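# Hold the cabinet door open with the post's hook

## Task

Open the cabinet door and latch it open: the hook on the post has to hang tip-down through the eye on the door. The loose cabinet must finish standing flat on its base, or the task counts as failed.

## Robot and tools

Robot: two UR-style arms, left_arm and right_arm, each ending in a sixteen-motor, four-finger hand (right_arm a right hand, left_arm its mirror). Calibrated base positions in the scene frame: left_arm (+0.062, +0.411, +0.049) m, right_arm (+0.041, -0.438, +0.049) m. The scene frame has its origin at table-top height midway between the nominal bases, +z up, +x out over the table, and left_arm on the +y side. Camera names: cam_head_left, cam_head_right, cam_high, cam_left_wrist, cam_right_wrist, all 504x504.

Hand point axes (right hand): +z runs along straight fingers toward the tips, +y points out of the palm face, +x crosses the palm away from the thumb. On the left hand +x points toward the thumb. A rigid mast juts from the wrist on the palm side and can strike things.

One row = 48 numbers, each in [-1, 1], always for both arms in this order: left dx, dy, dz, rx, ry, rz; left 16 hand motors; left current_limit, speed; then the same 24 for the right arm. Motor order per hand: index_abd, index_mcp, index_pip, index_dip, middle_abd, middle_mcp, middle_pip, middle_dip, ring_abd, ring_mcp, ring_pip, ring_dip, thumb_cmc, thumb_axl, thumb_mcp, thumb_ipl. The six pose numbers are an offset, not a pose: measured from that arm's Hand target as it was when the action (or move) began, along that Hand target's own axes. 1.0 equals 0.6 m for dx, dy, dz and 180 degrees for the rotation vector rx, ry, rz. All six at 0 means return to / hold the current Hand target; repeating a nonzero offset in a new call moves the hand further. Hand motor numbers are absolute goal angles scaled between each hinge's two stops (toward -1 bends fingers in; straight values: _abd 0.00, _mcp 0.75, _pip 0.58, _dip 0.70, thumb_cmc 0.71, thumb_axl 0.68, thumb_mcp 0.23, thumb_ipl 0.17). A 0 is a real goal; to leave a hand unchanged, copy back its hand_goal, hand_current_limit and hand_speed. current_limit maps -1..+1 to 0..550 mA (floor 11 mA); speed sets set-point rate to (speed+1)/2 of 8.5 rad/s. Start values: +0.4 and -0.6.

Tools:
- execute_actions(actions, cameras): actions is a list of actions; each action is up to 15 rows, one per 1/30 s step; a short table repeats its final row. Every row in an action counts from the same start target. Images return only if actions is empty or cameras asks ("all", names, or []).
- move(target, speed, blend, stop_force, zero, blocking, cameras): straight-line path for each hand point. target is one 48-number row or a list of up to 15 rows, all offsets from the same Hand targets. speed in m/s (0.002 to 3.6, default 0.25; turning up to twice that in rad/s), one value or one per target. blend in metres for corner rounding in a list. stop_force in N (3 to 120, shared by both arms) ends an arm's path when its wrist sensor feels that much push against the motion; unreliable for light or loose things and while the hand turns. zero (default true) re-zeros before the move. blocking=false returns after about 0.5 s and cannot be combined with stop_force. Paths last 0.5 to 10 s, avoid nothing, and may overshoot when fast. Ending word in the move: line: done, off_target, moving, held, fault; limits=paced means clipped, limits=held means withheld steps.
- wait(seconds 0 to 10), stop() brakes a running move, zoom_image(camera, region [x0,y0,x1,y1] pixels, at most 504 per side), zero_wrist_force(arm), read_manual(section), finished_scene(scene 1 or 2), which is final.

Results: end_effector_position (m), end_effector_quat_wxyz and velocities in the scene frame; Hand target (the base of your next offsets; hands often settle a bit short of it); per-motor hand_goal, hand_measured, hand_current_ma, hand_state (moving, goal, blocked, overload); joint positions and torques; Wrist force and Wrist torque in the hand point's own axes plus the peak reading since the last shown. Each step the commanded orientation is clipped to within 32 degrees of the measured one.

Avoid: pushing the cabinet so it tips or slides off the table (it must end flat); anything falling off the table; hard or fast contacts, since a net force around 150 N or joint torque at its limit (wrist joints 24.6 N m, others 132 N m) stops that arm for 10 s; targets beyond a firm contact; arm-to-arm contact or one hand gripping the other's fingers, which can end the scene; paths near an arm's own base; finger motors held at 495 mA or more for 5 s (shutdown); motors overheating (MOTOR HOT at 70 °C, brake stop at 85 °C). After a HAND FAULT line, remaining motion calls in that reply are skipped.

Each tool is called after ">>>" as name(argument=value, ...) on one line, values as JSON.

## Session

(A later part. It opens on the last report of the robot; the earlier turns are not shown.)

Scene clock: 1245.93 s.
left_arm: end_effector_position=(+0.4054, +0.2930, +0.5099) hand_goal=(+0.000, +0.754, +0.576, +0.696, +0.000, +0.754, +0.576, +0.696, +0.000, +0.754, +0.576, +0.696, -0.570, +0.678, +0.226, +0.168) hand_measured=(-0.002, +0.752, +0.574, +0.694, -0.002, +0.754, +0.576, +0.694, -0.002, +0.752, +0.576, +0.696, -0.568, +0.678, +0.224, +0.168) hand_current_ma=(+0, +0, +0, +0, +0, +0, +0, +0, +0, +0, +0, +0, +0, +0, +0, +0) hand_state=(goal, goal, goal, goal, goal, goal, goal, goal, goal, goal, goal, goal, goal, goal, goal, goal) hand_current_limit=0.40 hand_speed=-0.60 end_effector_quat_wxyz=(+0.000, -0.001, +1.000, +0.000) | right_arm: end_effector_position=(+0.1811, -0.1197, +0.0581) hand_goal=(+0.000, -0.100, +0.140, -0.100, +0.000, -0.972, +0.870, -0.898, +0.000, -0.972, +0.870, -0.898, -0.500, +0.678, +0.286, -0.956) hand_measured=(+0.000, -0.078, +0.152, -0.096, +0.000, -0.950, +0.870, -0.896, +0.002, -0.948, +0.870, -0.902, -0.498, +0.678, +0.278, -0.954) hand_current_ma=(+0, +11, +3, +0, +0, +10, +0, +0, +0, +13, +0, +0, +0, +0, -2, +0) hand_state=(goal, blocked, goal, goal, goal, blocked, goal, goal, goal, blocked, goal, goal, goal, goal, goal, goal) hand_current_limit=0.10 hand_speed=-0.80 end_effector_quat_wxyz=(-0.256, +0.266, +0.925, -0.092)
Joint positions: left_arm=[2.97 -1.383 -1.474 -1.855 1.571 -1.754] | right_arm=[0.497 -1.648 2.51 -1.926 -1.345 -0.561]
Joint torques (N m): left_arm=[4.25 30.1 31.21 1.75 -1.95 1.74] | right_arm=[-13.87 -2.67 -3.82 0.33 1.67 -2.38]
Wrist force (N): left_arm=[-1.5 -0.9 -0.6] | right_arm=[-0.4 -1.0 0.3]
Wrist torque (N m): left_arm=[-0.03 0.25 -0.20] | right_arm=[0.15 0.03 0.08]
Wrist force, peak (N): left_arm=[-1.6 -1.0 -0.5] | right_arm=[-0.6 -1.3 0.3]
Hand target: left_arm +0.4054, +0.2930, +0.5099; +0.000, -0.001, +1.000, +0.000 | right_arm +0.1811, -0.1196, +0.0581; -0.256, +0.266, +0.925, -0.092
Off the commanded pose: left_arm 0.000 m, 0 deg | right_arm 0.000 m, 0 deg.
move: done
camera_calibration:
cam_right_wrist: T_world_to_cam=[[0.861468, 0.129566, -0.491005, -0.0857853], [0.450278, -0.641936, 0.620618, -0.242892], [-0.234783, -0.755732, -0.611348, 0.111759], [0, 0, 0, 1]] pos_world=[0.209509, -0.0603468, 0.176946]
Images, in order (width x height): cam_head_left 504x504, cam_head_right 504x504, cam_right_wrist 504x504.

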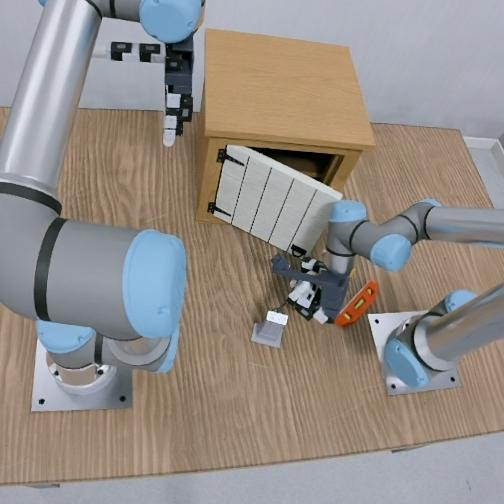

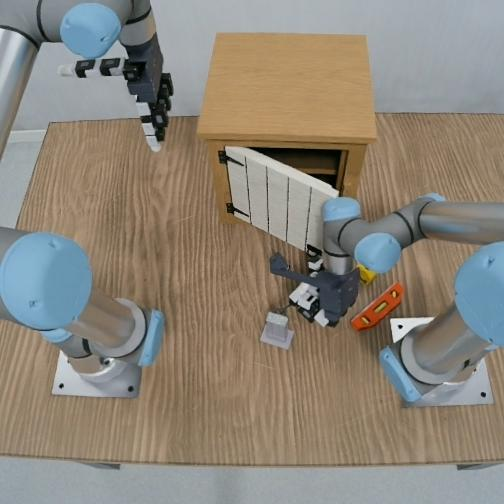

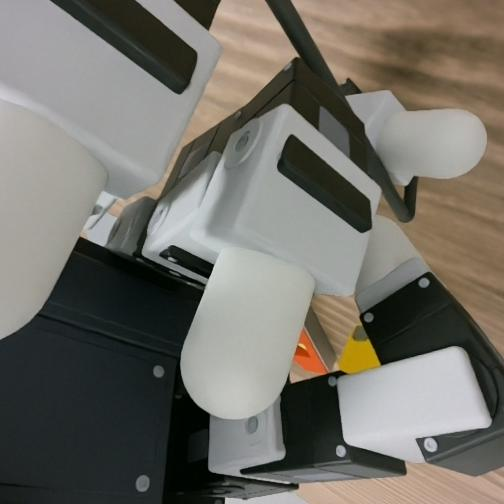

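>>> move(target=[[0,0,0,0,0,0, 0,0.754,0.576,0.696,0,0.754,0.576,0.696,0,0.754,0.576,0.696,-0.571,0.678,0.226,0.168,0.4,-0.6, 0.0133,0,0,0,0,0, 0,-0.10,0.139,-0.174,0,-0.973,0.869,-0.899,0,-0.973,0.869,-0.899,-0.5,0.678,0.2865,-0.957,0.1,-0.8],[0,0,0,0,0,0, 0,0.754,0.576,0.696,0,0.754,0.576,0.696,0,0.754,0.576,0.696,-0.571,0.678,0.226,0.168,0.4,-0.6, 0.0133,0,0,0,0,0, 0,-0.10,0.139,-0.174,0,-0.973,0.869,-0.899,0,-0.973,0.869,-0.899,-0.5,0.678,-0.183,-0.418,0.1,-0.8]], speed=0.05, cameras=["cam_right_wrist"])

Scene clock: 1260.43 s.
left_arm: end_effector_position=(+0.4054, +0.2930, +0.5099) hand_goal=(+0.000, +0.754, +0.576, +0.696, +0.000, +0.754, +0.576, +0.696, +0.000, +0.754, +0.576, +0.696, -0.570, +0.678, +0.226, +0.168) hand_measured=(-0.002, +0.752, +0.574, +0.694, -0.002, +0.754, +0.576, +0.694, -0.002, +0.752, +0.576, +0.696, -0.568, +0.678, +0.224, +0.168) hand_current_ma=(+0, +0, +0, +0, +0, +0, +0, +0, +0, +0, +0, +0, +0, +0, +0, +0) hand_state=(goal, goal, goal, goal, goal, goal, goal, goal, goal, goal, goal, goal, goal, goal, goal, goal) hand_current_limit=0.40 hand_speed=-0.60 end_effector_quat_wxyz=(+0.000, -0.001, +1.000, +0.000) | right_arm: end_effector_position=(+0.1753, -0.1153, +0.0615) hand_goal=(+0.000, -0.100, +0.140, -0.174, +0.000, -0.972, +0.870, -0.898, +0.000, -0.972, +0.870, -0.898, -0.500, +0.678, -0.182, -0.418) hand_measured=(+0.002, -0.078, +0.152, -0.170, +0.000, -0.950, +0.870, -0.896, +0.002, -0.948, +0.870, -0.902, -0.498, +0.678, -0.190, -0.430) hand_current_ma=(+0, +11, +3, +0, +0, +10, +0, +0, +0, +13, +0, +0, +0, +0, -2, -6) hand_state=(goal, blocked, goal, goal, goal, blocked, goal, goal, goal, blocked, goal, goal, goal, goal, goal, goal) hand_current_limit=0.10 hand_speed=-0.80 end_effector_quat_wxyz=(-0.256, +0.266, +0.925, -0.092)
Joint positions: left_arm=[2.97 -1.383 -1.474 -1.855 1.571 -1.754] | right_arm=[0.518 -1.658 2.507 -1.918 -1.334 -0.542]
Joint torques (N m): left_arm=[4.82 30.91 32.54 1.82 -1.61 1.79] | right_arm=[11.89 -18.47 -30.62 0.53 1.93 2.24]
Wrist force (N): left_arm=[-1.5 -0.8 -0.5] | right_arm=[-0.7 -1.0 0.4]
Wrist torque (N m): left_arm=[-0.04 0.25 -0.21] | right_arm=[0.14 0.03 -0.05]
Wrist force, peak (N): left_arm=[-1.6 -1.0 -0.4] | right_arm=[-0.8 -1.2 0.5]
Hand target: left_arm +0.4054, +0.2930, +0.5099; +0.000, -0.001, +1.000, +0.000 | right_arm +0.1753, -0.1153, +0.0615; -0.256, +0.266, +0.925, -0.092
Off the commanded pose: left_arm 0.000 m, 0 deg | right_arm 0.000 m, 0 deg.
move: done
camera_calibration:
cam_right_wrist: T_world_to_cam=[[0.861468, 0.129566, -0.491005, -0.0797256], [0.450278, -0.641936, 0.620618, -0.239568], [-0.234783, -0.755732, -0.611348, 0.115664], [0, 0, 0, 1]] pos_world=[0.203709, -0.0560468, 0.180246]
Images, in order (width x height): cam_right_wrist 504x504.

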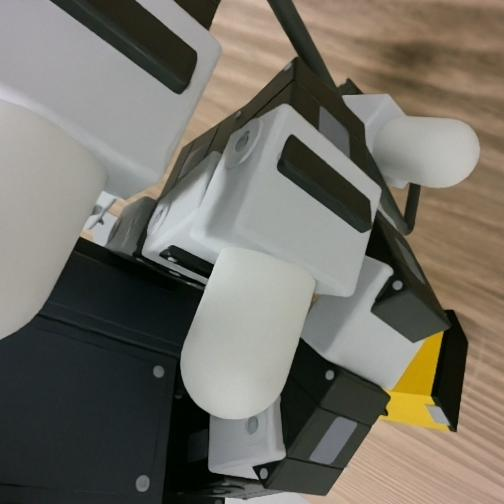

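>>> zoom_image(camera="cam_right_wrist", region=[304, 60, 504, 260])

Scaled by 2.520.

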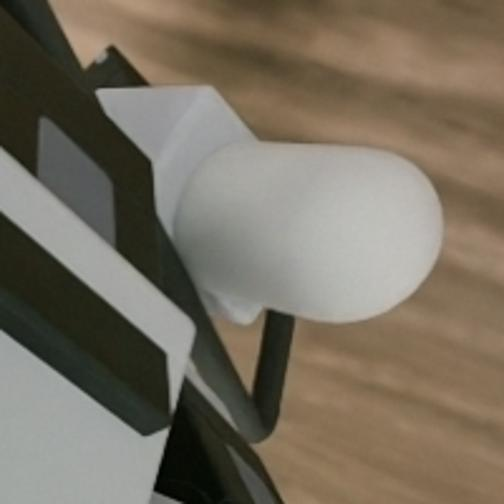

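>>> wait(seconds=0, cameras=["cam_high","cam_left_wrist","cam_head_left"])

>>> zoom_image(camera="cam_high", region=[180, 250, 340, 410])

>>> zoom_image(camera="cam_head_left", region=[250, 250, 350, 350])

Scene clock: 1311.60 s.
left_arm: end_effector_position=(+0.4054, +0.2930, +0.5099) hand_goal=(+0.000, +0.754, +0.576, +0.696, +0.000, +0.754, +0.576, +0.696, +0.000, +0.754, +0.576, +0.696, -0.570, +0.678, +0.226, +0.168) hand_measured=(-0.002, +0.752, +0.574, +0.694, -0.002, +0.754, +0.576, +0.694, -0.002, +0.752, +0.576, +0.696, -0.568, +0.678, +0.224, +0.168) hand_current_ma=(+0, +0, +0, +0, +0, +0, +0, +0, +0, +0, +0, +0, +0, +0, +0, +0) hand_state=(goal, goal, goal, goal, goal, goal, goal, goal, goal, goal, goal, goal, goal, goal, goal, goal) hand_current_limit=0.40 hand_speed=-0.60 end_effector_quat_wxyz=(+0.000, -0.001, +1.000, +0.000) | right_arm: end_effector_position=(+0.1753, -0.1153, +0.0615) hand_goal=(+0.000, -0.100, +0.140, -0.174, +0.000, -0.972, +0.870, -0.898, +0.000, -0.972, +0.870, -0.898, -0.500, +0.678, -0.182, -0.418) hand_measured=(+0.002, -0.078, +0.152, -0.170, +0.000, -0.950, +0.870, -0.896, +0.002, -0.948, +0.870, -0.902, -0.498, +0.678, -0.190, -0.430) hand_current_ma=(+0, +11, +3, +0, +0, +10, +0, +0, +0, +13, +0, +0, +0, +0, -2, -6) hand_state=(goal, blocked, goal, goal, goal, blocked, goal, goal, goal, blocked, goal, goal, goal, goal, goal, goal) hand_current_limit=0.10 hand_speed=-0.80 end_effector_quat_wxyz=(-0.256, +0.266, +0.925, -0.092)
Joint positions: left_arm=[2.97 -1.383 -1.474 -1.855 1.571 -1.754] | right_arm=[0.518 -1.658 2.507 -1.918 -1.334 -0.542]
Joint torques (N m): left_arm=[3.38 30.25 32.27 1.81 -1.79 1.52] | right_arm=[10.24 -18.3 -28.96 0.09 1.54 2.09]
Wrist force (N): left_arm=[-1.3 -0.7 -0.6] | right_arm=[-0.5 -1.2 0.3]
Wrist torque (N m): left_arm=[-0.01 0.23 -0.20] | right_arm=[0.12 0.02 -0.04]
Wrist force, peak (N): left_arm=[-1.6 -0.9 -0.5] | right_arm=[-0.5 -1.4 0.0]
Hand target: left_arm +0.4054, +0.2930, +0.5099; +0.000, -0.001, +1.000, +0.000 | right_arm +0.1753, -0.1153, +0.0615; -0.256, +0.266, +0.925, -0.092
Off the commanded pose: left_arm 0.000 m, 0 deg | right_arm 0.000 m, 0 deg.
camera_calibration:
cam_left_wrist: T_world_to_cam=[[0.764708, -0.644375, -0.00113699, -0.152178], [-0.430449, -0.512144, 0.743251, -0.106758], [-0.479515, -0.567881, -0.669012, 0.826926], [0, 0, 0, 1]] pos_world=[0.466941, 0.31686, 0.632399]
Images, in order (width x height): cam_head_left 504x504, cam_high 504x504, cam_left_wrist 504x504.

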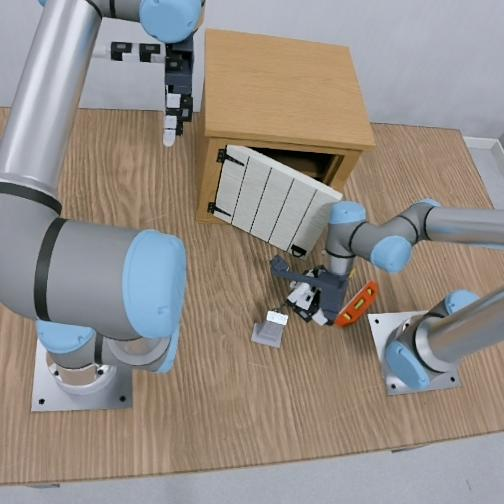

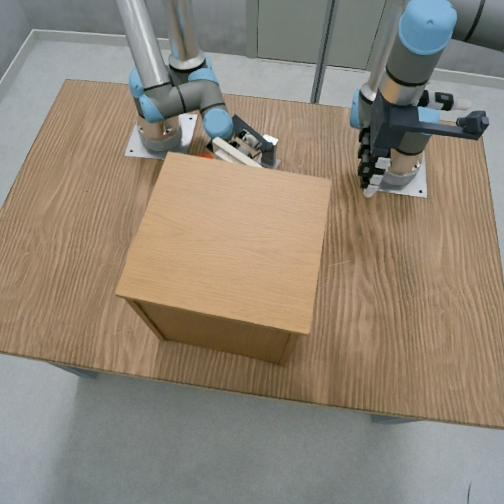

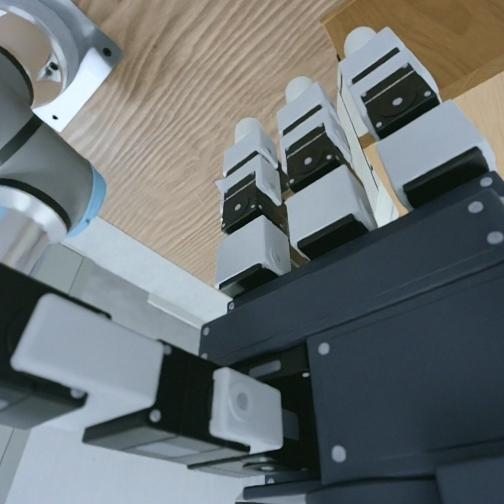

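Scaled by 3.150.

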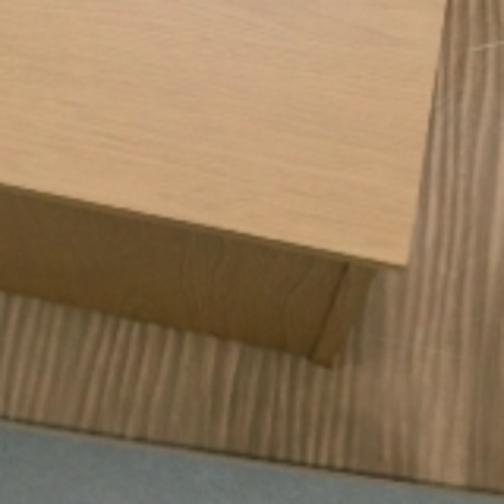

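Scaled by 5.040.

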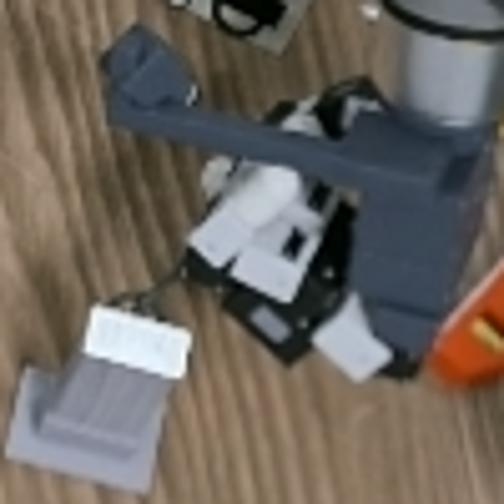

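>>> move(target=[[0,0,0,0,0,0, 0,0.754,0.576,0.696,0,0.754,0.576,0.696,0,0.754,0.576,0.696,-0.571,0.678,0.226,0.168,0.4,-0.6, -0.0017,0.0262,-0.0402,0.0265,-0.0801,-0.0411, 0,-0.10,0.139,-0.174,0,-0.973,0.869,-0.899,0,-0.973,0.869,-0.899,-0.5,0.678,-0.183,-0.418,0.1,-0.8],[0,0,0,0,0,0, 0,0.754,0.576,0.696,0,0.754,0.576,0.696,0,0.754,0.576,0.696,-0.571,0.678,0.226,0.168,0.4,-0.6, 0.0088,0.0548,-0.078,0.0530,-0.1603,-0.0822, 0,-0.10,0.139,-0.174,0,-0.973,0.869,-0.899,0,-0.973,0.869,-0.899,-0.5,0.678,-0.183,-0.418,0.1,-0.8]], speed=0.06, blend=0.005, cameras=["cam_right_wrist","cam_head_left","cam_head_right"])

>>> zoom_image(camera="cam_head_left", region=[250, 230, 350, 330])

>>> zoom_image(camera="cam_right_wrist", region=[254, 0, 504, 250])

Scene clock: 1347.27 s.
left_arm: end_effector_position=(+0.4054, +0.2930, +0.5099) hand_goal=(+0.000, +0.754, +0.576, +0.696, +0.000, +0.754, +0.576, +0.696, +0.000, +0.754, +0.576, +0.696, -0.570, +0.678, +0.226, +0.168) hand_measured=(-0.002, +0.752, +0.574, +0.694, -0.002, +0.754, +0.576, +0.694, -0.002, +0.752, +0.576, +0.696, -0.568, +0.678, +0.224, +0.168) hand_current_ma=(+0, +0, +0, +0, +0, +0, +0, +0, +0, +0, +0, +0, +0, +0, +0, +0) hand_state=(goal, goal, goal, goal, goal, goal, goal, goal, goal, goal, goal, goal, goal, goal, goal, goal) hand_current_limit=0.40 hand_speed=-0.60 end_effector_quat_wxyz=(+0.000, -0.001, +1.000, +0.000) | right_arm: end_effector_position=(+0.2106, -0.0832, +0.0935) hand_goal=(+0.000, -0.100, +0.140, -0.174, +0.000, -0.972, +0.870, -0.898, +0.000, -0.972, +0.870, -0.898, -0.500, +0.678, -0.182, -0.418) hand_measured=(+0.002, -0.078, +0.152, -0.170, +0.000, -0.950, +0.870, -0.896, +0.002, -0.948, +0.870, -0.902, -0.498, +0.678, -0.190, -0.428) hand_current_ma=(+0, +11, +3, +0, +0, +10, +0, +0, +0, +13, +0, +0, +0, +0, -2, -4) hand_state=(goal, blocked, goal, goal, goal, blocked, goal, goal, goal, blocked, goal, goal, goal, goal, goal, goal) hand_current_limit=0.10 hand_speed=-0.80 end_effector_quat_wxyz=(-0.049, +0.093, +0.975, -0.198)
Joint positions: left_arm=[2.97 -1.383 -1.474 -1.855 1.571 -1.754] | right_arm=[0.805 -1.581 2.31 -1.921 -1.733 -0.533]
Joint torques (N m): left_arm=[4.46 28.54 32.02 1.87 -1.7 1.78] | right_arm=[11.27 -8.12 -32.83 0.16 -1.86 -2.6]
Wrist force (N): left_arm=[-1.3 -0.9 -0.5] | right_arm=[-0.4 -1.3 0.4]
Wrist torque (N m): left_arm=[-0.05 0.23 -0.19] | right_arm=[0.16 -0.12 -0.03]
Wrist force, peak (N): left_arm=[-1.5 -1.1 -0.7] | right_arm=[-0.7 -1.5 0.5]
Hand target: left_arm +0.4054, +0.2930, +0.5099; +0.000, -0.001, +1.000, +0.000 | right_arm +0.2106, -0.0832, +0.0935; -0.049, +0.093, +0.975, -0.198
Off the commanded pose: left_arm 0.000 m, 0 deg | right_arm 0.000 m, 0 deg.
move: done
camera_calibration:
cam_right_wrist: T_world_to_cam=[[0.857114, 0.441526, -0.265349, -0.0927311], [0.413653, -0.282945, 0.865351, -0.239967], [0.306996, -0.851467, -0.425155, 0.0283539], [0, 0, 0, 1]] pos_world=[0.17004, -0.00281176, 0.195104]
Images, in order (width x height): cam_head_left 504x504, cam_head_right 504x504, cam_right_wrist 504x504.

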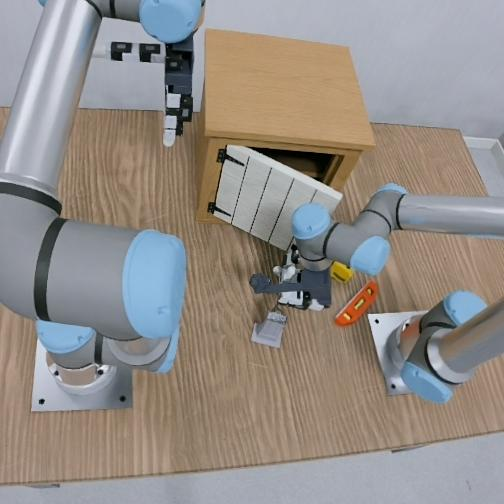

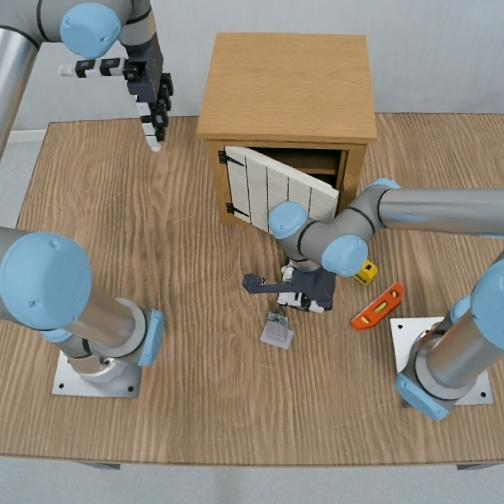

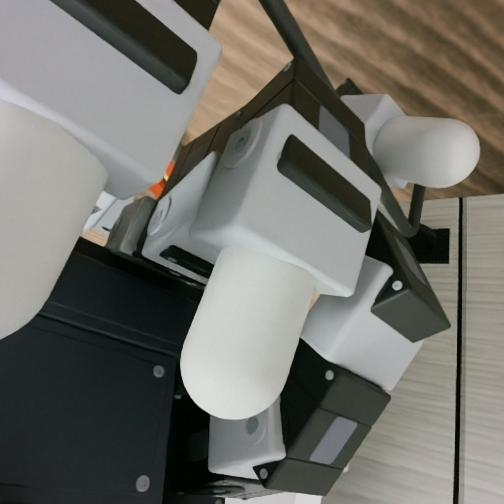

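Scaled by 5.040.

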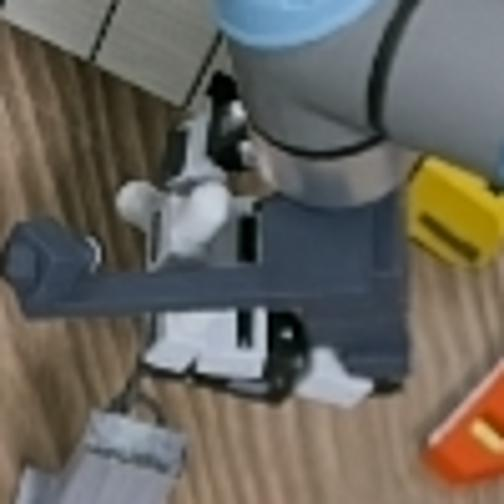

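Scaled by 2.016.

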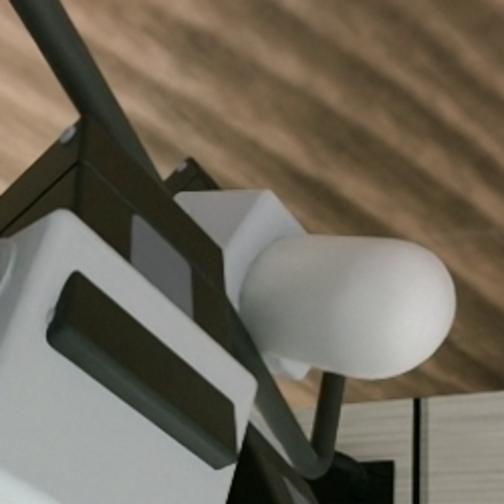

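>>> move(target=[0.1693,-0.6195,0,0,0,-0.3278, 0,0.754,0.576,0.696,0,0.754,0.576,0.696,0,0.754,0.576,0.696,-0.571,0.678,0.226,0.168,0.4,-0.6, 0,0,0,0,0,0, 0,-0.10,0.139,-0.174,0,-0.973,0.869,-0.899,0,-0.973,0.869,-0.899,-0.5,0.678,-0.183,-0.418,0.1,-0.8], speed=0.15, cameras=["cam_right_wrist","cam_head_left","cam_head_right","cam_left_wrist"])

Scene clock: 1418.93 s.
left_arm: end_effector_position=(+0.3044, -0.0788, +0.5097) hand_goal=(+0.000, +0.754, +0.576, +0.696, +0.000, +0.754, +0.576, +0.696, +0.000, +0.754, +0.576, +0.696, -0.570, +0.678, +0.226, +0.168) hand_measured=(-0.002, +0.752, +0.574, +0.694, -0.002, +0.754, +0.576, +0.694, -0.002, +0.752, +0.576, +0.696, -0.568, +0.678, +0.224, +0.168) hand_current_ma=(+0, +0, +0, +0, +0, +0, +0, +0, +0, +0, +0, +0, +0, +0, +0, +0) hand_state=(goal, goal, goal, goal, goal, goal, goal, goal, goal, goal, goal, goal, goal, goal, goal, goal) hand_current_limit=0.40 hand_speed=-0.60 end_effector_quat_wxyz=(+0.000, -0.493, +0.870, +0.000) | right_arm: end_effector_position=(+0.2106, -0.0832, +0.0935) hand_goal=(+0.000, -0.100, +0.140, -0.174, +0.000, -0.972, +0.870, -0.898, +0.000, -0.972, +0.870, -0.898, -0.500, +0.678, -0.182, -0.418) hand_measured=(+0.002, -0.078, +0.152, -0.170, +0.000, -0.950, +0.870, -0.896, +0.002, -0.948, +0.870, -0.902, -0.498, +0.678, -0.190, -0.428) hand_current_ma=(+0, +11, +3, +0, +0, +10, +0, +0, +0, +13, +0, +0, +0, +0, -2, -4) hand_state=(goal, blocked, goal, goal, goal, blocked, goal, goal, goal, blocked, goal, goal, goal, goal, goal, goal) hand_current_limit=0.10 hand_speed=-0.80 end_effector_quat_wxyz=(-0.049, +0.093, +0.975, -0.198)
Joint positions: left_arm=[2.368 -1.86 -0.97 -1.882 1.571 -3.386] | right_arm=[0.805 -1.581 2.309 -1.921 -1.733 -0.533]
Joint torques (N m): left_arm=[-5.55 24.14 35.78 0.4 2.45 -1.62] | right_arm=[11.25 -8.5 -33.04 0.11 -1.89 -1.75]
Wrist force (N): left_arm=[-1.3 -0.9 -0.3] | right_arm=[-0.4 -1.5 0.5]
Wrist torque (N m): left_arm=[-0.05 0.22 -0.11] | right_arm=[0.13 -0.12 -0.03]
Wrist force, peak (N): left_arm=[-1.5 -1.0 -0.4] | right_arm=[-0.4 -1.7 0.6]
Hand target: left_arm +0.3043, -0.0788, +0.5097; +0.000, -0.493, +0.870, +0.000 | right_arm +0.2106, -0.0832, +0.0935; -0.049, +0.093, +0.975, -0.198
Off the commanded pose: left_arm 0.000 m, 0 deg | right_arm 0.000 m, 0 deg.
move: done
camera_calibration:
cam_left_wrist: T_world_to_cam=[[0.946201, 0.32358, -0.000716473, -0.293675], [0.217003, -0.632906, 0.743196, -0.547132], [0.24003, -0.703368, -0.669074, 0.337604], [0, 0, 0, 1]] pos_world=[0.31557, -0.0137964, 0.632298]
cam_right_wrist: T_world_to_cam=[[0.857124, 0.441558, -0.265265, -0.0927491], [0.413556, -0.282867, 0.865423, -0.239964], [0.307099, -0.851477, -0.425061, 0.0283181], [0, 0, 0, 1]] pos_world=[0.17004, -0.00281168, 0.195104]
Images, in order (width x height): cam_head_left 504x504, cam_head_right 504x504, cam_left_wrist 504x504, cam_right_wrist 504x504.

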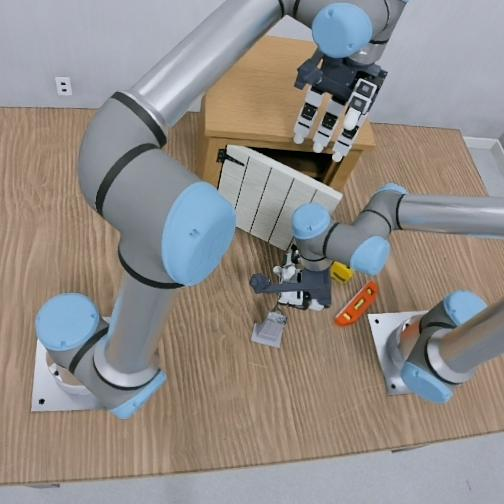

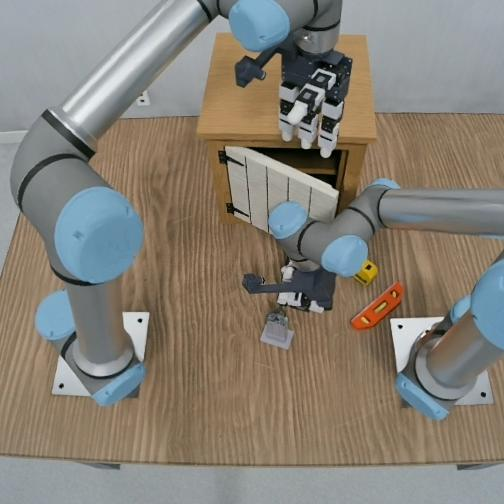

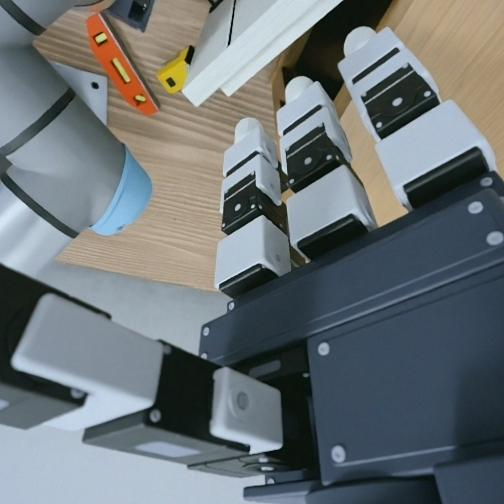

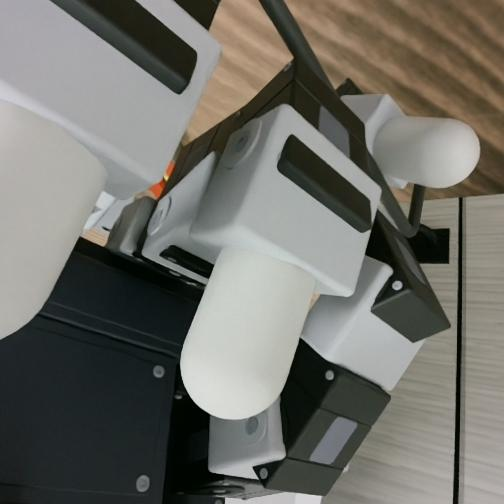

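>>> move(target=[[0,0,0,0,0,0, 0,0.754,0.576,0.696,0,-0.973,0.869,-0.899,0,-0.973,0.869,-0.899,-0.571,0.678,0.226,0.168,0.4,-0.5, 0,0,0,0,0,0, 0,-0.10,0.139,-0.174,0,-0.973,0.869,-0.899,0,-0.973,0.869,-0.899,-0.5,0.678,-0.183,-0.418,0.1,-0.8],[0,0,0.2,0,0,0, 0,0.754,0.576,0.696,0,-0.973,0.869,-0.899,0,-0.973,0.869,-0.899,-0.571,0.678,0.226,0.168,0.4,-0.5, 0,0,0,0,0,0, 0,-0.10,0.139,-0.174,0,-0.973,0.869,-0.899,0,-0.973,0.869,-0.899,-0.5,0.678,-0.183,-0.418,0.1,-0.8]], speed=0.1, cameras=["cam_right_wrist","cam_head_left","cam_head_right","cam_left_wrist"])

Scene clock: 1439.90 s.
left_arm: end_effector_position=(+0.3043, -0.0788, +0.3897) hand_goal=(+0.000, +0.754, +0.576, +0.696, +0.000, -0.972, +0.870, -0.898, +0.000, -0.972, +0.870, -0.898, -0.570, +0.678, +0.226, +0.168) hand_measured=(+0.000, +0.756, +0.578, +0.696, -0.002, -0.954, +0.870, -0.896, -0.002, -0.956, +0.870, -0.896, -0.568, +0.678, +0.222, +0.168) hand_current_ma=(+0, +0, +0, +0, +0, +5, +0, +0, +0, +5, +0, +0, +0, +0, +0, +0) hand_state=(goal, goal, goal, goal, goal, goal, goal, goal, goal, goal, goal, goal, goal, goal, goal, goal) hand_current_limit=0.40 hand_speed=-0.50 end_effector_quat_wxyz=(+0.000, -0.493, +0.870, +0.000) | right_arm: end_effector_position=(+0.2106, -0.0832, +0.0935) hand_goal=(+0.000, -0.100, +0.140, -0.174, +0.000, -0.972, +0.870, -0.898, +0.000, -0.972, +0.870, -0.898, -0.500, +0.678, -0.182, -0.418) hand_measured=(-0.002, -0.084, +0.152, -0.170, +0.000, -0.952, +0.870, -0.896, +0.002, -0.950, +0.870, -0.902, -0.504, +0.678, -0.190, -0.422) hand_current_ma=(+0, +7, +3, +0, +0, +10, +0, +0, +0, +12, +0, +0, +0, +0, -2, -1) hand_state=(goal, goal, goal, goal, goal, blocked, goal, goal, goal, blocked, goal, goal, goal, goal, goal, goal) hand_current_limit=0.10 hand_speed=-0.80 end_effector_quat_wxyz=(-0.049, +0.093, +0.975, -0.198)
Joint positions: left_arm=[2.368 -1.814 -1.34 -1.558 1.571 -3.386] | right_arm=[0.805 -1.581 2.309 -1.921 -1.733 -0.533]
Joint torques (N m): left_arm=[5.99 50.52 12.7 4.33 -2.62 1.74] | right_arm=[-11.58 -19.49 -22.24 -3.24 0.48 0.36]
Wrist force (N): left_arm=[-1.2 -2.0 -0.1] | right_arm=[-0.9 -1.7 0.4]
Wrist torque (N m): left_arm=[-0.11 0.21 -0.11] | right_arm=[0.09 -0.05 -0.19]
Wrist force, peak (N): left_arm=[0.3 -7.9 -84.0] | right_arm=[9.2 0.4 -1.5]
Hand target: left_arm +0.3043, -0.0788, +0.3897; +0.000, -0.493, +0.870, +0.000 | right_arm +0.2106, -0.0832, +0.0935; -0.049, +0.093, +0.975, -0.198
Off the commanded pose: left_arm 0.000 m, 0 deg | right_arm 0.000 m, 0 deg.
move: done
camera_calibration:
cam_left_wrist: T_world_to_cam=[[0.946157, 0.323707, -0.000724579, -0.293742], [0.217106, -0.632913, 0.743159, -0.457963], [0.240107, -0.703303, -0.669114, 0.257312], [0, 0, 0, 1]] pos_world=[0.31557, -0.0137967, 0.512298]
cam_right_wrist: T_world_to_cam=[[0.857098, 0.44163, -0.265228, -0.0927519], [0.413543, -0.282832, 0.865441, -0.239965], [0.30719, -0.851451, -0.425047, 0.0283002], [0, 0, 0, 1]] pos_world=[0.17004, -0.00281159, 0.195105]
Images, in order (width x height): cam_head_left 504x504, cam_head_right 504x504, cam_left_wrist 504x504, cam_right_wrist 504x504.

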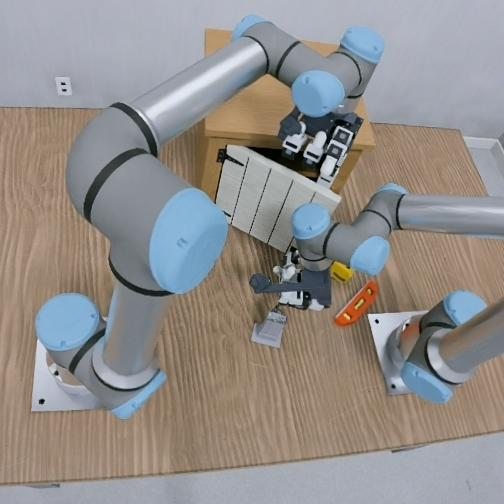

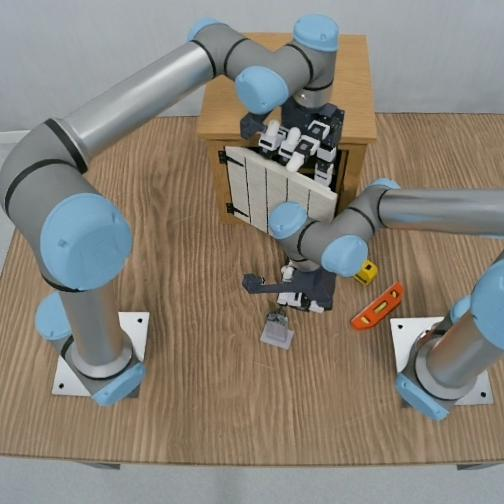

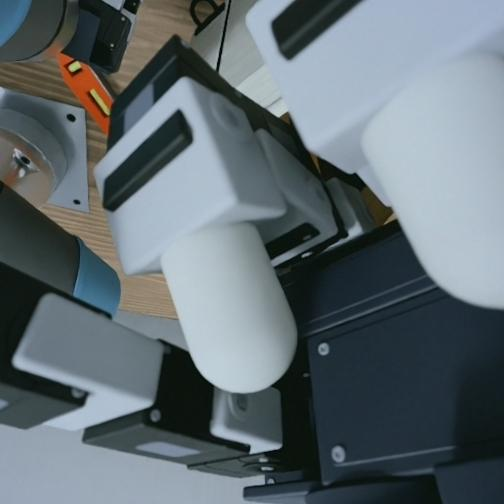

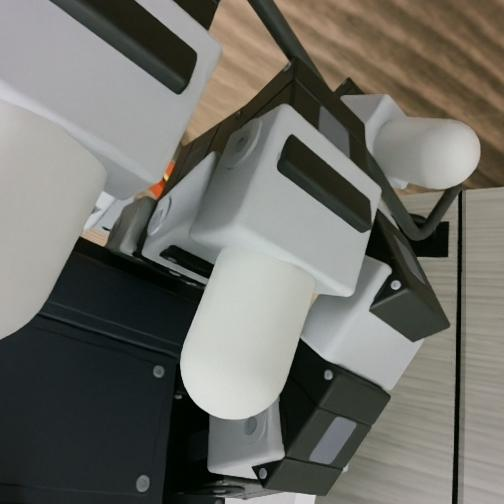

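>>> move(target=[0,0.0667,0,0,0,0, 0,0.754,0.576,0.696,0,-0.973,0.869,-0.899,0,-0.973,0.869,-0.899,-0.571,0.678,0.226,0.168,0.4,-0.5, 0,0,0,0,0,0, 0,-0.10,0.139,-0.174,0,-0.973,0.869,-0.899,0,-0.973,0.869,-0.899,-0.5,0.678,-0.183,-0.418,0.1,-0.8], speed=0.04, stop_force=12, cameras=["cam_right_wrist","cam_head_left","cam_head_right"])

>>> zoom_image(camera="cam_right_wrist", region=[304, 100, 504, 300])

Scene clock: 1454.27 s.
left_arm: end_effector_position=(+0.2700, -0.0582, +0.3897) hand_goal=(+0.000, +0.754, +0.576, +0.696, +0.000, -0.972, +0.870, -0.898, +0.000, -0.972, +0.870, -0.898, -0.570, +0.678, +0.226, +0.168) hand_measured=(+0.002, +0.756, +0.578, +0.696, -0.002, -0.954, +0.870, -0.896, -0.002, -0.956, +0.870, -0.896, -0.568, +0.678, +0.222, +0.168) hand_current_ma=(+0, +0, +0, +0, +0, +5, +0, +0, +0, +5, +0, +0, +0, +0, +0, +0) hand_state=(goal, goal, goal, goal, goal, goal, goal, goal, goal, goal, goal, goal, goal, goal, goal, goal) hand_current_limit=0.40 hand_speed=-0.50 end_effector_quat_wxyz=(+0.000, -0.493, +0.870, +0.000) | right_arm: end_effector_position=(+0.2106, -0.0832, +0.0935) hand_goal=(+0.000, -0.100, +0.140, -0.174, +0.000, -0.972, +0.870, -0.898, +0.000, -0.972, +0.870, -0.898, -0.500, +0.678, -0.182, -0.418) hand_measured=(-0.002, -0.084, +0.152, -0.170, +0.000, -0.952, +0.870, -0.896, +0.002, -0.950, +0.870, -0.902, -0.504, +0.678, -0.190, -0.422) hand_current_ma=(+0, +7, +3, +0, +0, +10, +0, +0, +0, +12, +0, +0, +0, +0, -2, -1) hand_state=(goal, goal, goal, goal, goal, blocked, goal, goal, goal, blocked, goal, goal, goal, goal, goal, goal) hand_current_limit=0.10 hand_speed=-0.80 end_effector_quat_wxyz=(-0.049, +0.093, +0.975, -0.198)
Joint positions: left_arm=[2.351 -1.727 -1.446 -1.539 1.571 -3.403] | right_arm=[0.805 -1.581 2.309 -1.921 -1.733 -0.533]
Joint torques (N m): left_arm=[-6.11 46.96 11.72 4.55 -0.49 -1.64] | right_arm=[-13.53 -21.86 -6.1 -3.22 1.08 2.25]
Wrist force (N): left_arm=[-0.9 -1.9 -0.3] | right_arm=[-0.8 -1.5 0.4]
Wrist torque (N m): left_arm=[-0.07 0.17 -0.06] | right_arm=[0.12 -0.06 -0.17]
Wrist force, peak (N): left_arm=[-0.9 -2.9 -0.3] | right_arm=[-1.0 -2.0 0.2]
Hand target: left_arm +0.2700, -0.0582, +0.3897; +0.000, -0.493, +0.870, +0.000 | right_arm +0.2106, -0.0832, +0.0935; -0.049, +0.093, +0.975, -0.198
Off the commanded pose: left_arm 0.000 m, 0 deg | right_arm 0.000 m, 0 deg.
move: done
camera_calibration:
cam_right_wrist: T_world_to_cam=[[0.857124, 0.441558, -0.265265, -0.0927491], [0.413556, -0.282867, 0.865423, -0.239964], [0.307099, -0.851477, -0.425061, 0.0283181], [0, 0, 0, 1]] pos_world=[0.17004, -0.00281168, 0.195104]
Images, in order (width x height): cam_head_left 504x504, cam_head_right 504x504, cam_right_wrist 504x504.

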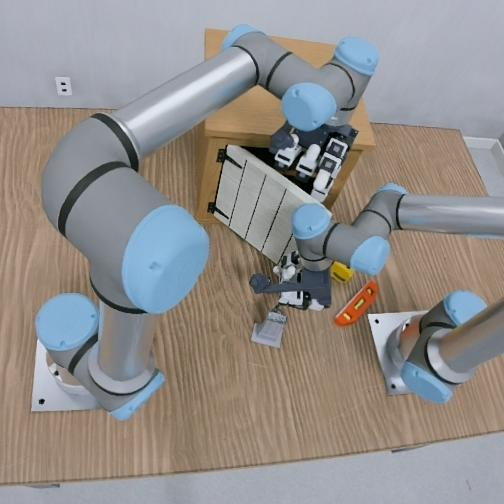

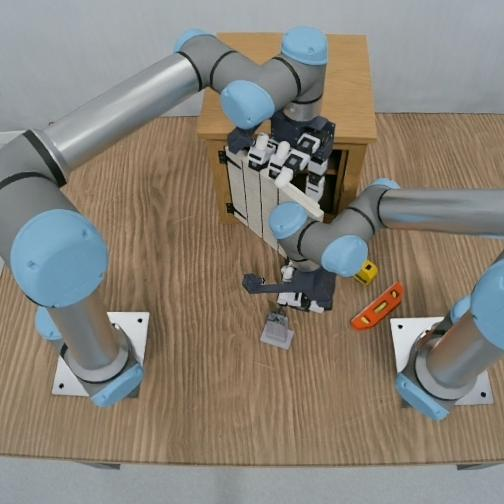

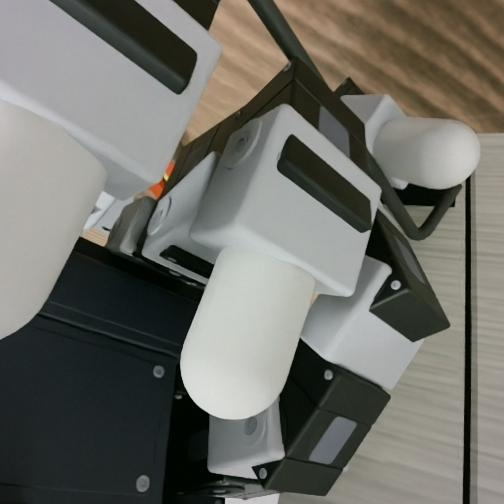

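Scaled by 2.520.

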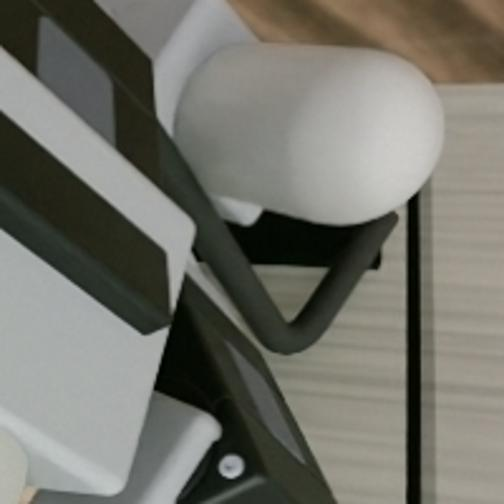

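>>> zoom_image(camera="cam_head_left", region=[240, 220, 340, 320])

>>> zoom_image(camera="cam_head_right", region=[250, 220, 350, 320])

Scaled by 5.040.

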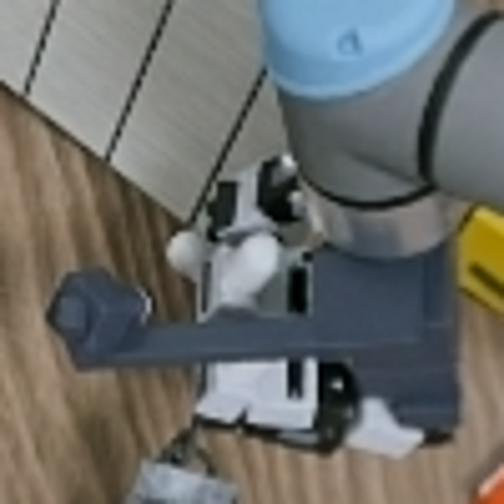

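Scaled by 5.040.

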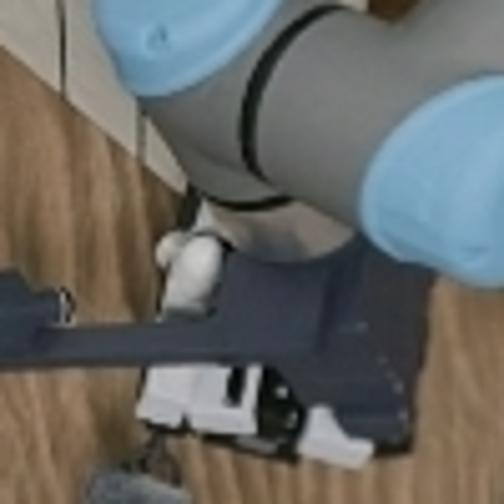

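>>> move(target=[0,0,0,0,0,0, 0,0.754,0.576,0.696,0,-0.973,0.869,-0.899,0,-0.973,0.869,-0.899,-0.571,0.678,0.226,0.168,0.4,-0.5, 0,0,0,0,0,0, 0,-0.10,0.139,-0.174,0,-0.973,0.869,-0.899,0,-0.973,0.869,-0.899,-0.5,0.678,-0.05,-0.55,0.1,-0.8], speed=0.04, cameras=["cam_right_wrist"])

>>> zoom_image(camera="cam_right_wrist", region=[304, 100, 504, 300])

Scene clock: 1491.40 s.
left_arm: end_effector_position=(+0.2700, -0.0582, +0.3897) hand_goal=(+0.000, +0.754, +0.576, +0.696, +0.000, -0.972, +0.870, -0.898, +0.000, -0.972, +0.870, -0.898, -0.570, +0.678, +0.226, +0.168) hand_measured=(+0.002, +0.756, +0.578, +0.696, -0.002, -0.954, +0.870, -0.896, -0.002, -0.956, +0.870, -0.896, -0.568, +0.678, +0.222, +0.168) hand_current_ma=(+0, +0, +0, +0, +0, +5, +0, +0, +0, +5, +0, +0, +0, +0, +0, +0) hand_state=(goal, goal, goal, goal, goal, goal, goal, goal, goal, goal, goal, goal, goal, goal, goal, goal) hand_current_limit=0.40 hand_speed=-0.50 end_effector_quat_wxyz=(+0.000, -0.493, +0.870, +0.000) | right_arm: end_effector_position=(+0.2106, -0.0832, +0.0935) hand_goal=(+0.000, -0.100, +0.140, -0.174, +0.000, -0.972, +0.870, -0.898, +0.000, -0.972, +0.870, -0.898, -0.500, +0.678, -0.050, -0.550) hand_measured=(-0.002, -0.084, +0.152, -0.170, +0.000, -0.952, +0.870, -0.896, +0.002, -0.950, +0.870, -0.902, -0.504, +0.678, -0.070, -0.552) hand_current_ma=(+0, +7, +3, +0, +0, +10, +0, +0, +0, +12, +0, +0, +0, +0, -15, +0) hand_state=(goal, goal, goal, goal, goal, blocked, goal, goal, goal, blocked, goal, goal, goal, goal, blocked, goal) hand_current_limit=0.10 hand_speed=-0.80 end_effector_quat_wxyz=(-0.049, +0.093, +0.975, -0.198)
Joint positions: left_arm=[2.351 -1.727 -1.446 -1.539 1.571 -3.403] | right_arm=[0.805 -1.581 2.309 -1.921 -1.733 -0.533]
Joint torques (N m): left_arm=[-6 46.71 12.14 4.17 -1 -1.87] | right_arm=[-13.33 -21.28 -5.38 -3.07 1.14 2.05]
Wrist force (N): left_arm=[-0.9 -1.8 -0.2] | right_arm=[-0.7 -1.7 0.3]
Wrist torque (N m): left_arm=[-0.07 0.18 -0.06] | right_arm=[0.10 -0.08 -0.17]
Wrist force, peak (N): left_arm=[-1.1 -2.2 -0.4] | right_arm=[-1.0 -2.0 0.3]
Hand target: left_arm +0.2700, -0.0582, +0.3897; +0.000, -0.493, +0.870, +0.000 | right_arm +0.2106, -0.0832, +0.0935; -0.049, +0.093, +0.975, -0.198
Off the commanded pose: left_arm 0.000 m, 0 deg | right_arm 0.000 m, 0 deg.
move: done
camera_calibration:
cam_right_wrist: T_world_to_cam=[[0.857124, 0.441558, -0.265265, -0.0927491], [0.413556, -0.282867, 0.865423, -0.239964], [0.307099, -0.851477, -0.425061, 0.0283181], [0, 0, 0, 1]] pos_world=[0.17004, -0.00281168, 0.195104]
Images, in order (width x height): cam_right_wrist 504x504.

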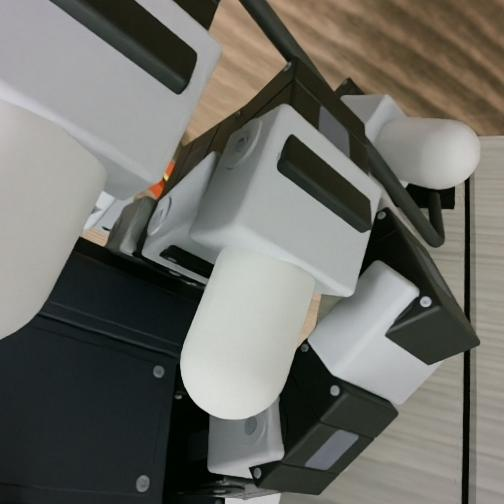

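Scaled by 2.520.

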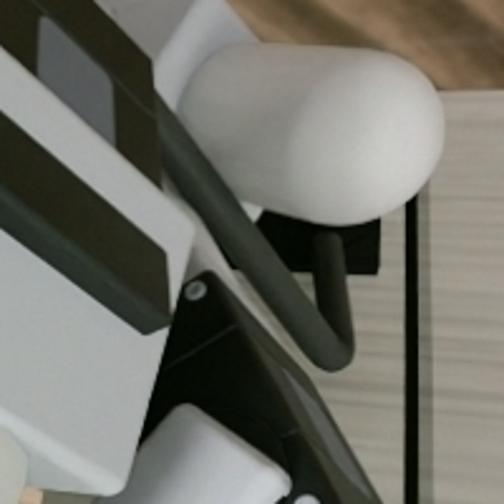

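>>> move(target=[0,0,0,0,0,0, 0,0.754,0.576,0.696,0,-0.973,0.869,-0.899,0,-0.973,0.869,-0.899,-0.571,0.678,0.226,0.168,0.4,-0.5, 0.0053,-0.0123,0.0057,-0.0019,0.0127,0.0296, 0,-0.10,0.139,-0.174,0,-0.973,0.869,-0.899,0,-0.973,0.869,-0.899,-0.5,0.678,-0.05,-0.55,0.1,-0.8], speed=0.04, cameras=["cam_right_wrist"])

>>> zoom_image(camera="cam_right_wrist", region=[304, 100, 504, 300])

Scene clock: 1524.37 s.
left_arm: end_effector_position=(+0.2700, -0.0582, +0.3897) hand_goal=(+0.000, +0.754, +0.576, +0.696, +0.000, -0.972, +0.870, -0.898, +0.000, -0.972, +0.870, -0.898, -0.570, +0.678, +0.226, +0.168) hand_measured=(+0.002, +0.756, +0.578, +0.696, -0.002, -0.954, +0.870, -0.896, -0.002, -0.956, +0.870, -0.896, -0.568, +0.678, +0.222, +0.168) hand_current_ma=(+0, +0, +0, +0, +0, +5, +0, +0, +0, +5, +0, +0, +0, +0, +0, +0) hand_state=(goal, goal, goal, goal, goal, goal, goal, goal, goal, goal, goal, goal, goal, goal, goal, goal) hand_current_limit=0.40 hand_speed=-0.50 end_effector_quat_wxyz=(+0.000, -0.493, +0.870, +0.000) | right_arm: end_effector_position=(+0.2058, -0.0905, +0.0935) hand_goal=(+0.000, -0.100, +0.140, -0.174, +0.000, -0.972, +0.870, -0.898, +0.000, -0.972, +0.870, -0.898, -0.500, +0.678, -0.050, -0.550) hand_measured=(-0.002, -0.084, +0.152, -0.170, +0.000, -0.952, +0.870, -0.896, +0.002, -0.950, +0.870, -0.902, -0.504, +0.678, -0.066, -0.552) hand_current_ma=(+0, +7, +3, +0, +0, +10, +0, +0, +0, +12, +0, +0, +0, +0, -10, +0) hand_state=(goal, goal, goal, goal, goal, blocked, goal, goal, goal, blocked, goal, goal, goal, goal, goal, goal) hand_current_limit=0.10 hand_speed=-0.80 end_effector_quat_wxyz=(-0.059, +0.142, +0.969, -0.195)
Joint positions: left_arm=[2.351 -1.727 -1.446 -1.539 1.571 -3.403] | right_arm=[0.799 -1.601 2.326 -1.904 -1.697 -0.444]
Joint torques (N m): left_arm=[-6.57 46.88 12.79 4.06 -1.62 -1.72] | right_arm=[-14.05 -23.05 -6.09 0.36 1.31 2.46]
Wrist force (N): left_arm=[-1.1 -1.9 -0.1] | right_arm=[-0.8 -1.3 0.5]
Wrist torque (N m): left_arm=[-0.07 0.19 -0.07] | right_arm=[0.13 -0.08 -0.18]
Wrist force, peak (N): left_arm=[-1.1 -2.1 -0.2] | right_arm=[-1.1 -1.9 0.2]
Hand target: left_arm +0.2700, -0.0582, +0.3897; +0.000, -0.493, +0.870, +0.000 | right_arm +0.2058, -0.0906, +0.0935; -0.059, +0.142, +0.969, -0.195
Off the commanded pose: left_arm 0.000 m, 0 deg | right_arm 0.000 m, 0 deg.
move: done
camera_calibration:
cam_right_wrist: T_world_to_cam=[[0.897374, 0.352747, -0.265121, -0.101817], [0.38275, -0.323227, 0.865464, -0.23738], [0.219596, -0.878119, -0.425069, 0.0391814], [0, 0, 0, 1]] pos_world=[0.173621, -0.0064059, 0.195105]
Images, in order (width x height): cam_right_wrist 504x504.

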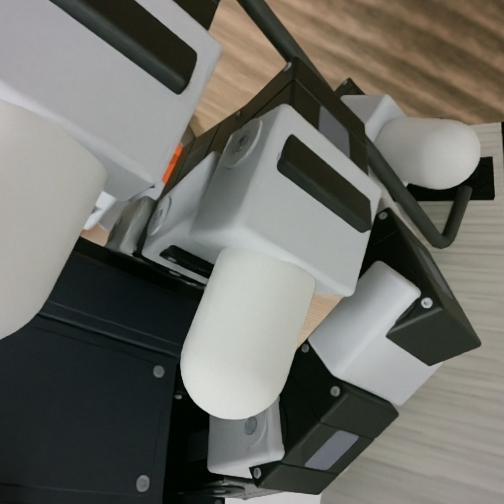

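Scaled by 2.520.

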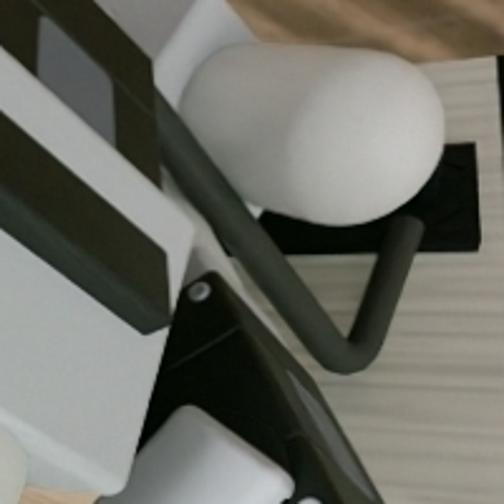

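>>> move(target=[0,0,0,0,0,0, 0,0.754,0.576,0.696,0,-0.973,0.869,-0.899,0,-0.973,0.869,-0.899,-0.571,0.678,0.226,0.168,0.4,-0.5, 0,0,0,0,0,0, 0,-0.10,0.139,-0.174,0,-0.973,0.869,-0.899,0,-0.973,0.869,-0.899,-0.5,0.678,0.0,-0.62,0.1,-0.8], speed=0.04, cameras=["cam_right_wrist"])

>>> zoom_image(camera="cam_right_wrist", region=[304, 100, 504, 300])

Scene clock: 1541.97 s.
left_arm: end_effector_position=(+0.2700, -0.0582, +0.3897) hand_goal=(+0.000, +0.754, +0.576, +0.696, +0.000, -0.972, +0.870, -0.898, +0.000, -0.972, +0.870, -0.898, -0.570, +0.678, +0.226, +0.168) hand_measured=(+0.002, +0.756, +0.578, +0.696, -0.002, -0.954, +0.870, -0.896, -0.002, -0.956, +0.870, -0.896, -0.568, +0.678, +0.222, +0.168) hand_current_ma=(+0, +0, +0, +0, +0, +5, +0, +0, +0, +5, +0, +0, +0, +0, +0, +0) hand_state=(goal, goal, goal, goal, goal, goal, goal, goal, goal, goal, goal, goal, goal, goal, goal, goal) hand_current_limit=0.40 hand_speed=-0.50 end_effector_quat_wxyz=(+0.000, -0.493, +0.870, +0.000) | right_arm: end_effector_position=(+0.2058, -0.0906, +0.0935) hand_goal=(+0.000, -0.100, +0.140, -0.174, +0.000, -0.972, +0.870, -0.898, +0.000, -0.972, +0.870, -0.898, -0.500, +0.678, +0.000, -0.620) hand_measured=(-0.002, -0.084, +0.152, -0.170, +0.000, -0.952, +0.870, -0.896, +0.002, -0.950, +0.870, -0.902, -0.502, +0.678, -0.010, -0.618) hand_current_ma=(+0, +7, +3, +0, +0, +10, +0, +0, +0, +12, +0, +0, +0, +0, -4, +0) hand_state=(goal, goal, goal, goal, goal, blocked, goal, goal, goal, blocked, goal, goal, goal, goal, goal, goal) hand_current_limit=0.10 hand_speed=-0.80 end_effector_quat_wxyz=(-0.059, +0.142, +0.969, -0.195)
Joint positions: left_arm=[2.351 -1.727 -1.446 -1.539 1.571 -3.403] | right_arm=[0.799 -1.602 2.326 -1.904 -1.697 -0.444]
Joint torques (N m): left_arm=[-6.96 47.6 12.48 4.19 -2.17 -1.74] | right_arm=[-13.16 -22.96 -5.61 0.14 1.41 2.48]
Wrist force (N): left_arm=[-0.9 -1.9 -0.1] | right_arm=[-0.9 -1.4 0.5]
Wrist torque (N m): left_arm=[-0.07 0.18 -0.06] | right_arm=[0.12 -0.06 -0.19]
Wrist force, peak (N): left_arm=[-1.2 -2.2 -0.2] | right_arm=[-1.2 -1.8 0.4]
Hand target: left_arm +0.2700, -0.0582, +0.3897; +0.000, -0.493, +0.870, +0.000 | right_arm +0.2058, -0.0906, +0.0935; -0.059, +0.142, +0.969, -0.195
Off the commanded pose: left_arm 0.000 m, 0 deg | right_arm 0.000 m, 0 deg.
move: done
camera_calibration:
cam_right_wrist: T_world_to_cam=[[0.897421, 0.352559, -0.265213, -0.101773], [0.38276, -0.323265, 0.865444, -0.23741], [0.219386, -0.878181, -0.42505, 0.0391259], [0, 0, 0, 1]] pos_world=[0.173621, -0.00650605, 0.195105]
Images, in order (width x height): cam_right_wrist 504x504.

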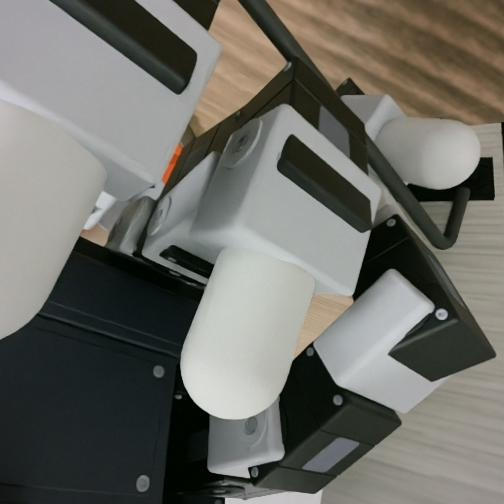

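Scaled by 2.520.

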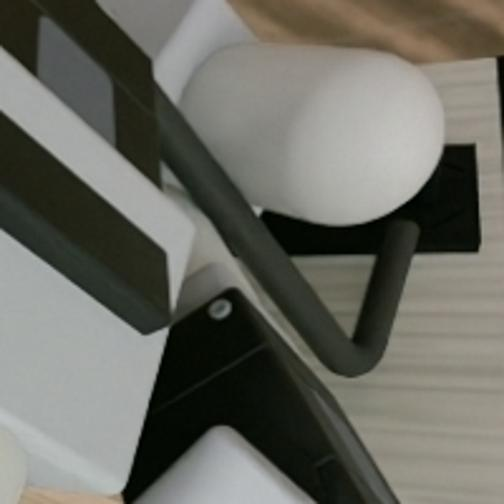

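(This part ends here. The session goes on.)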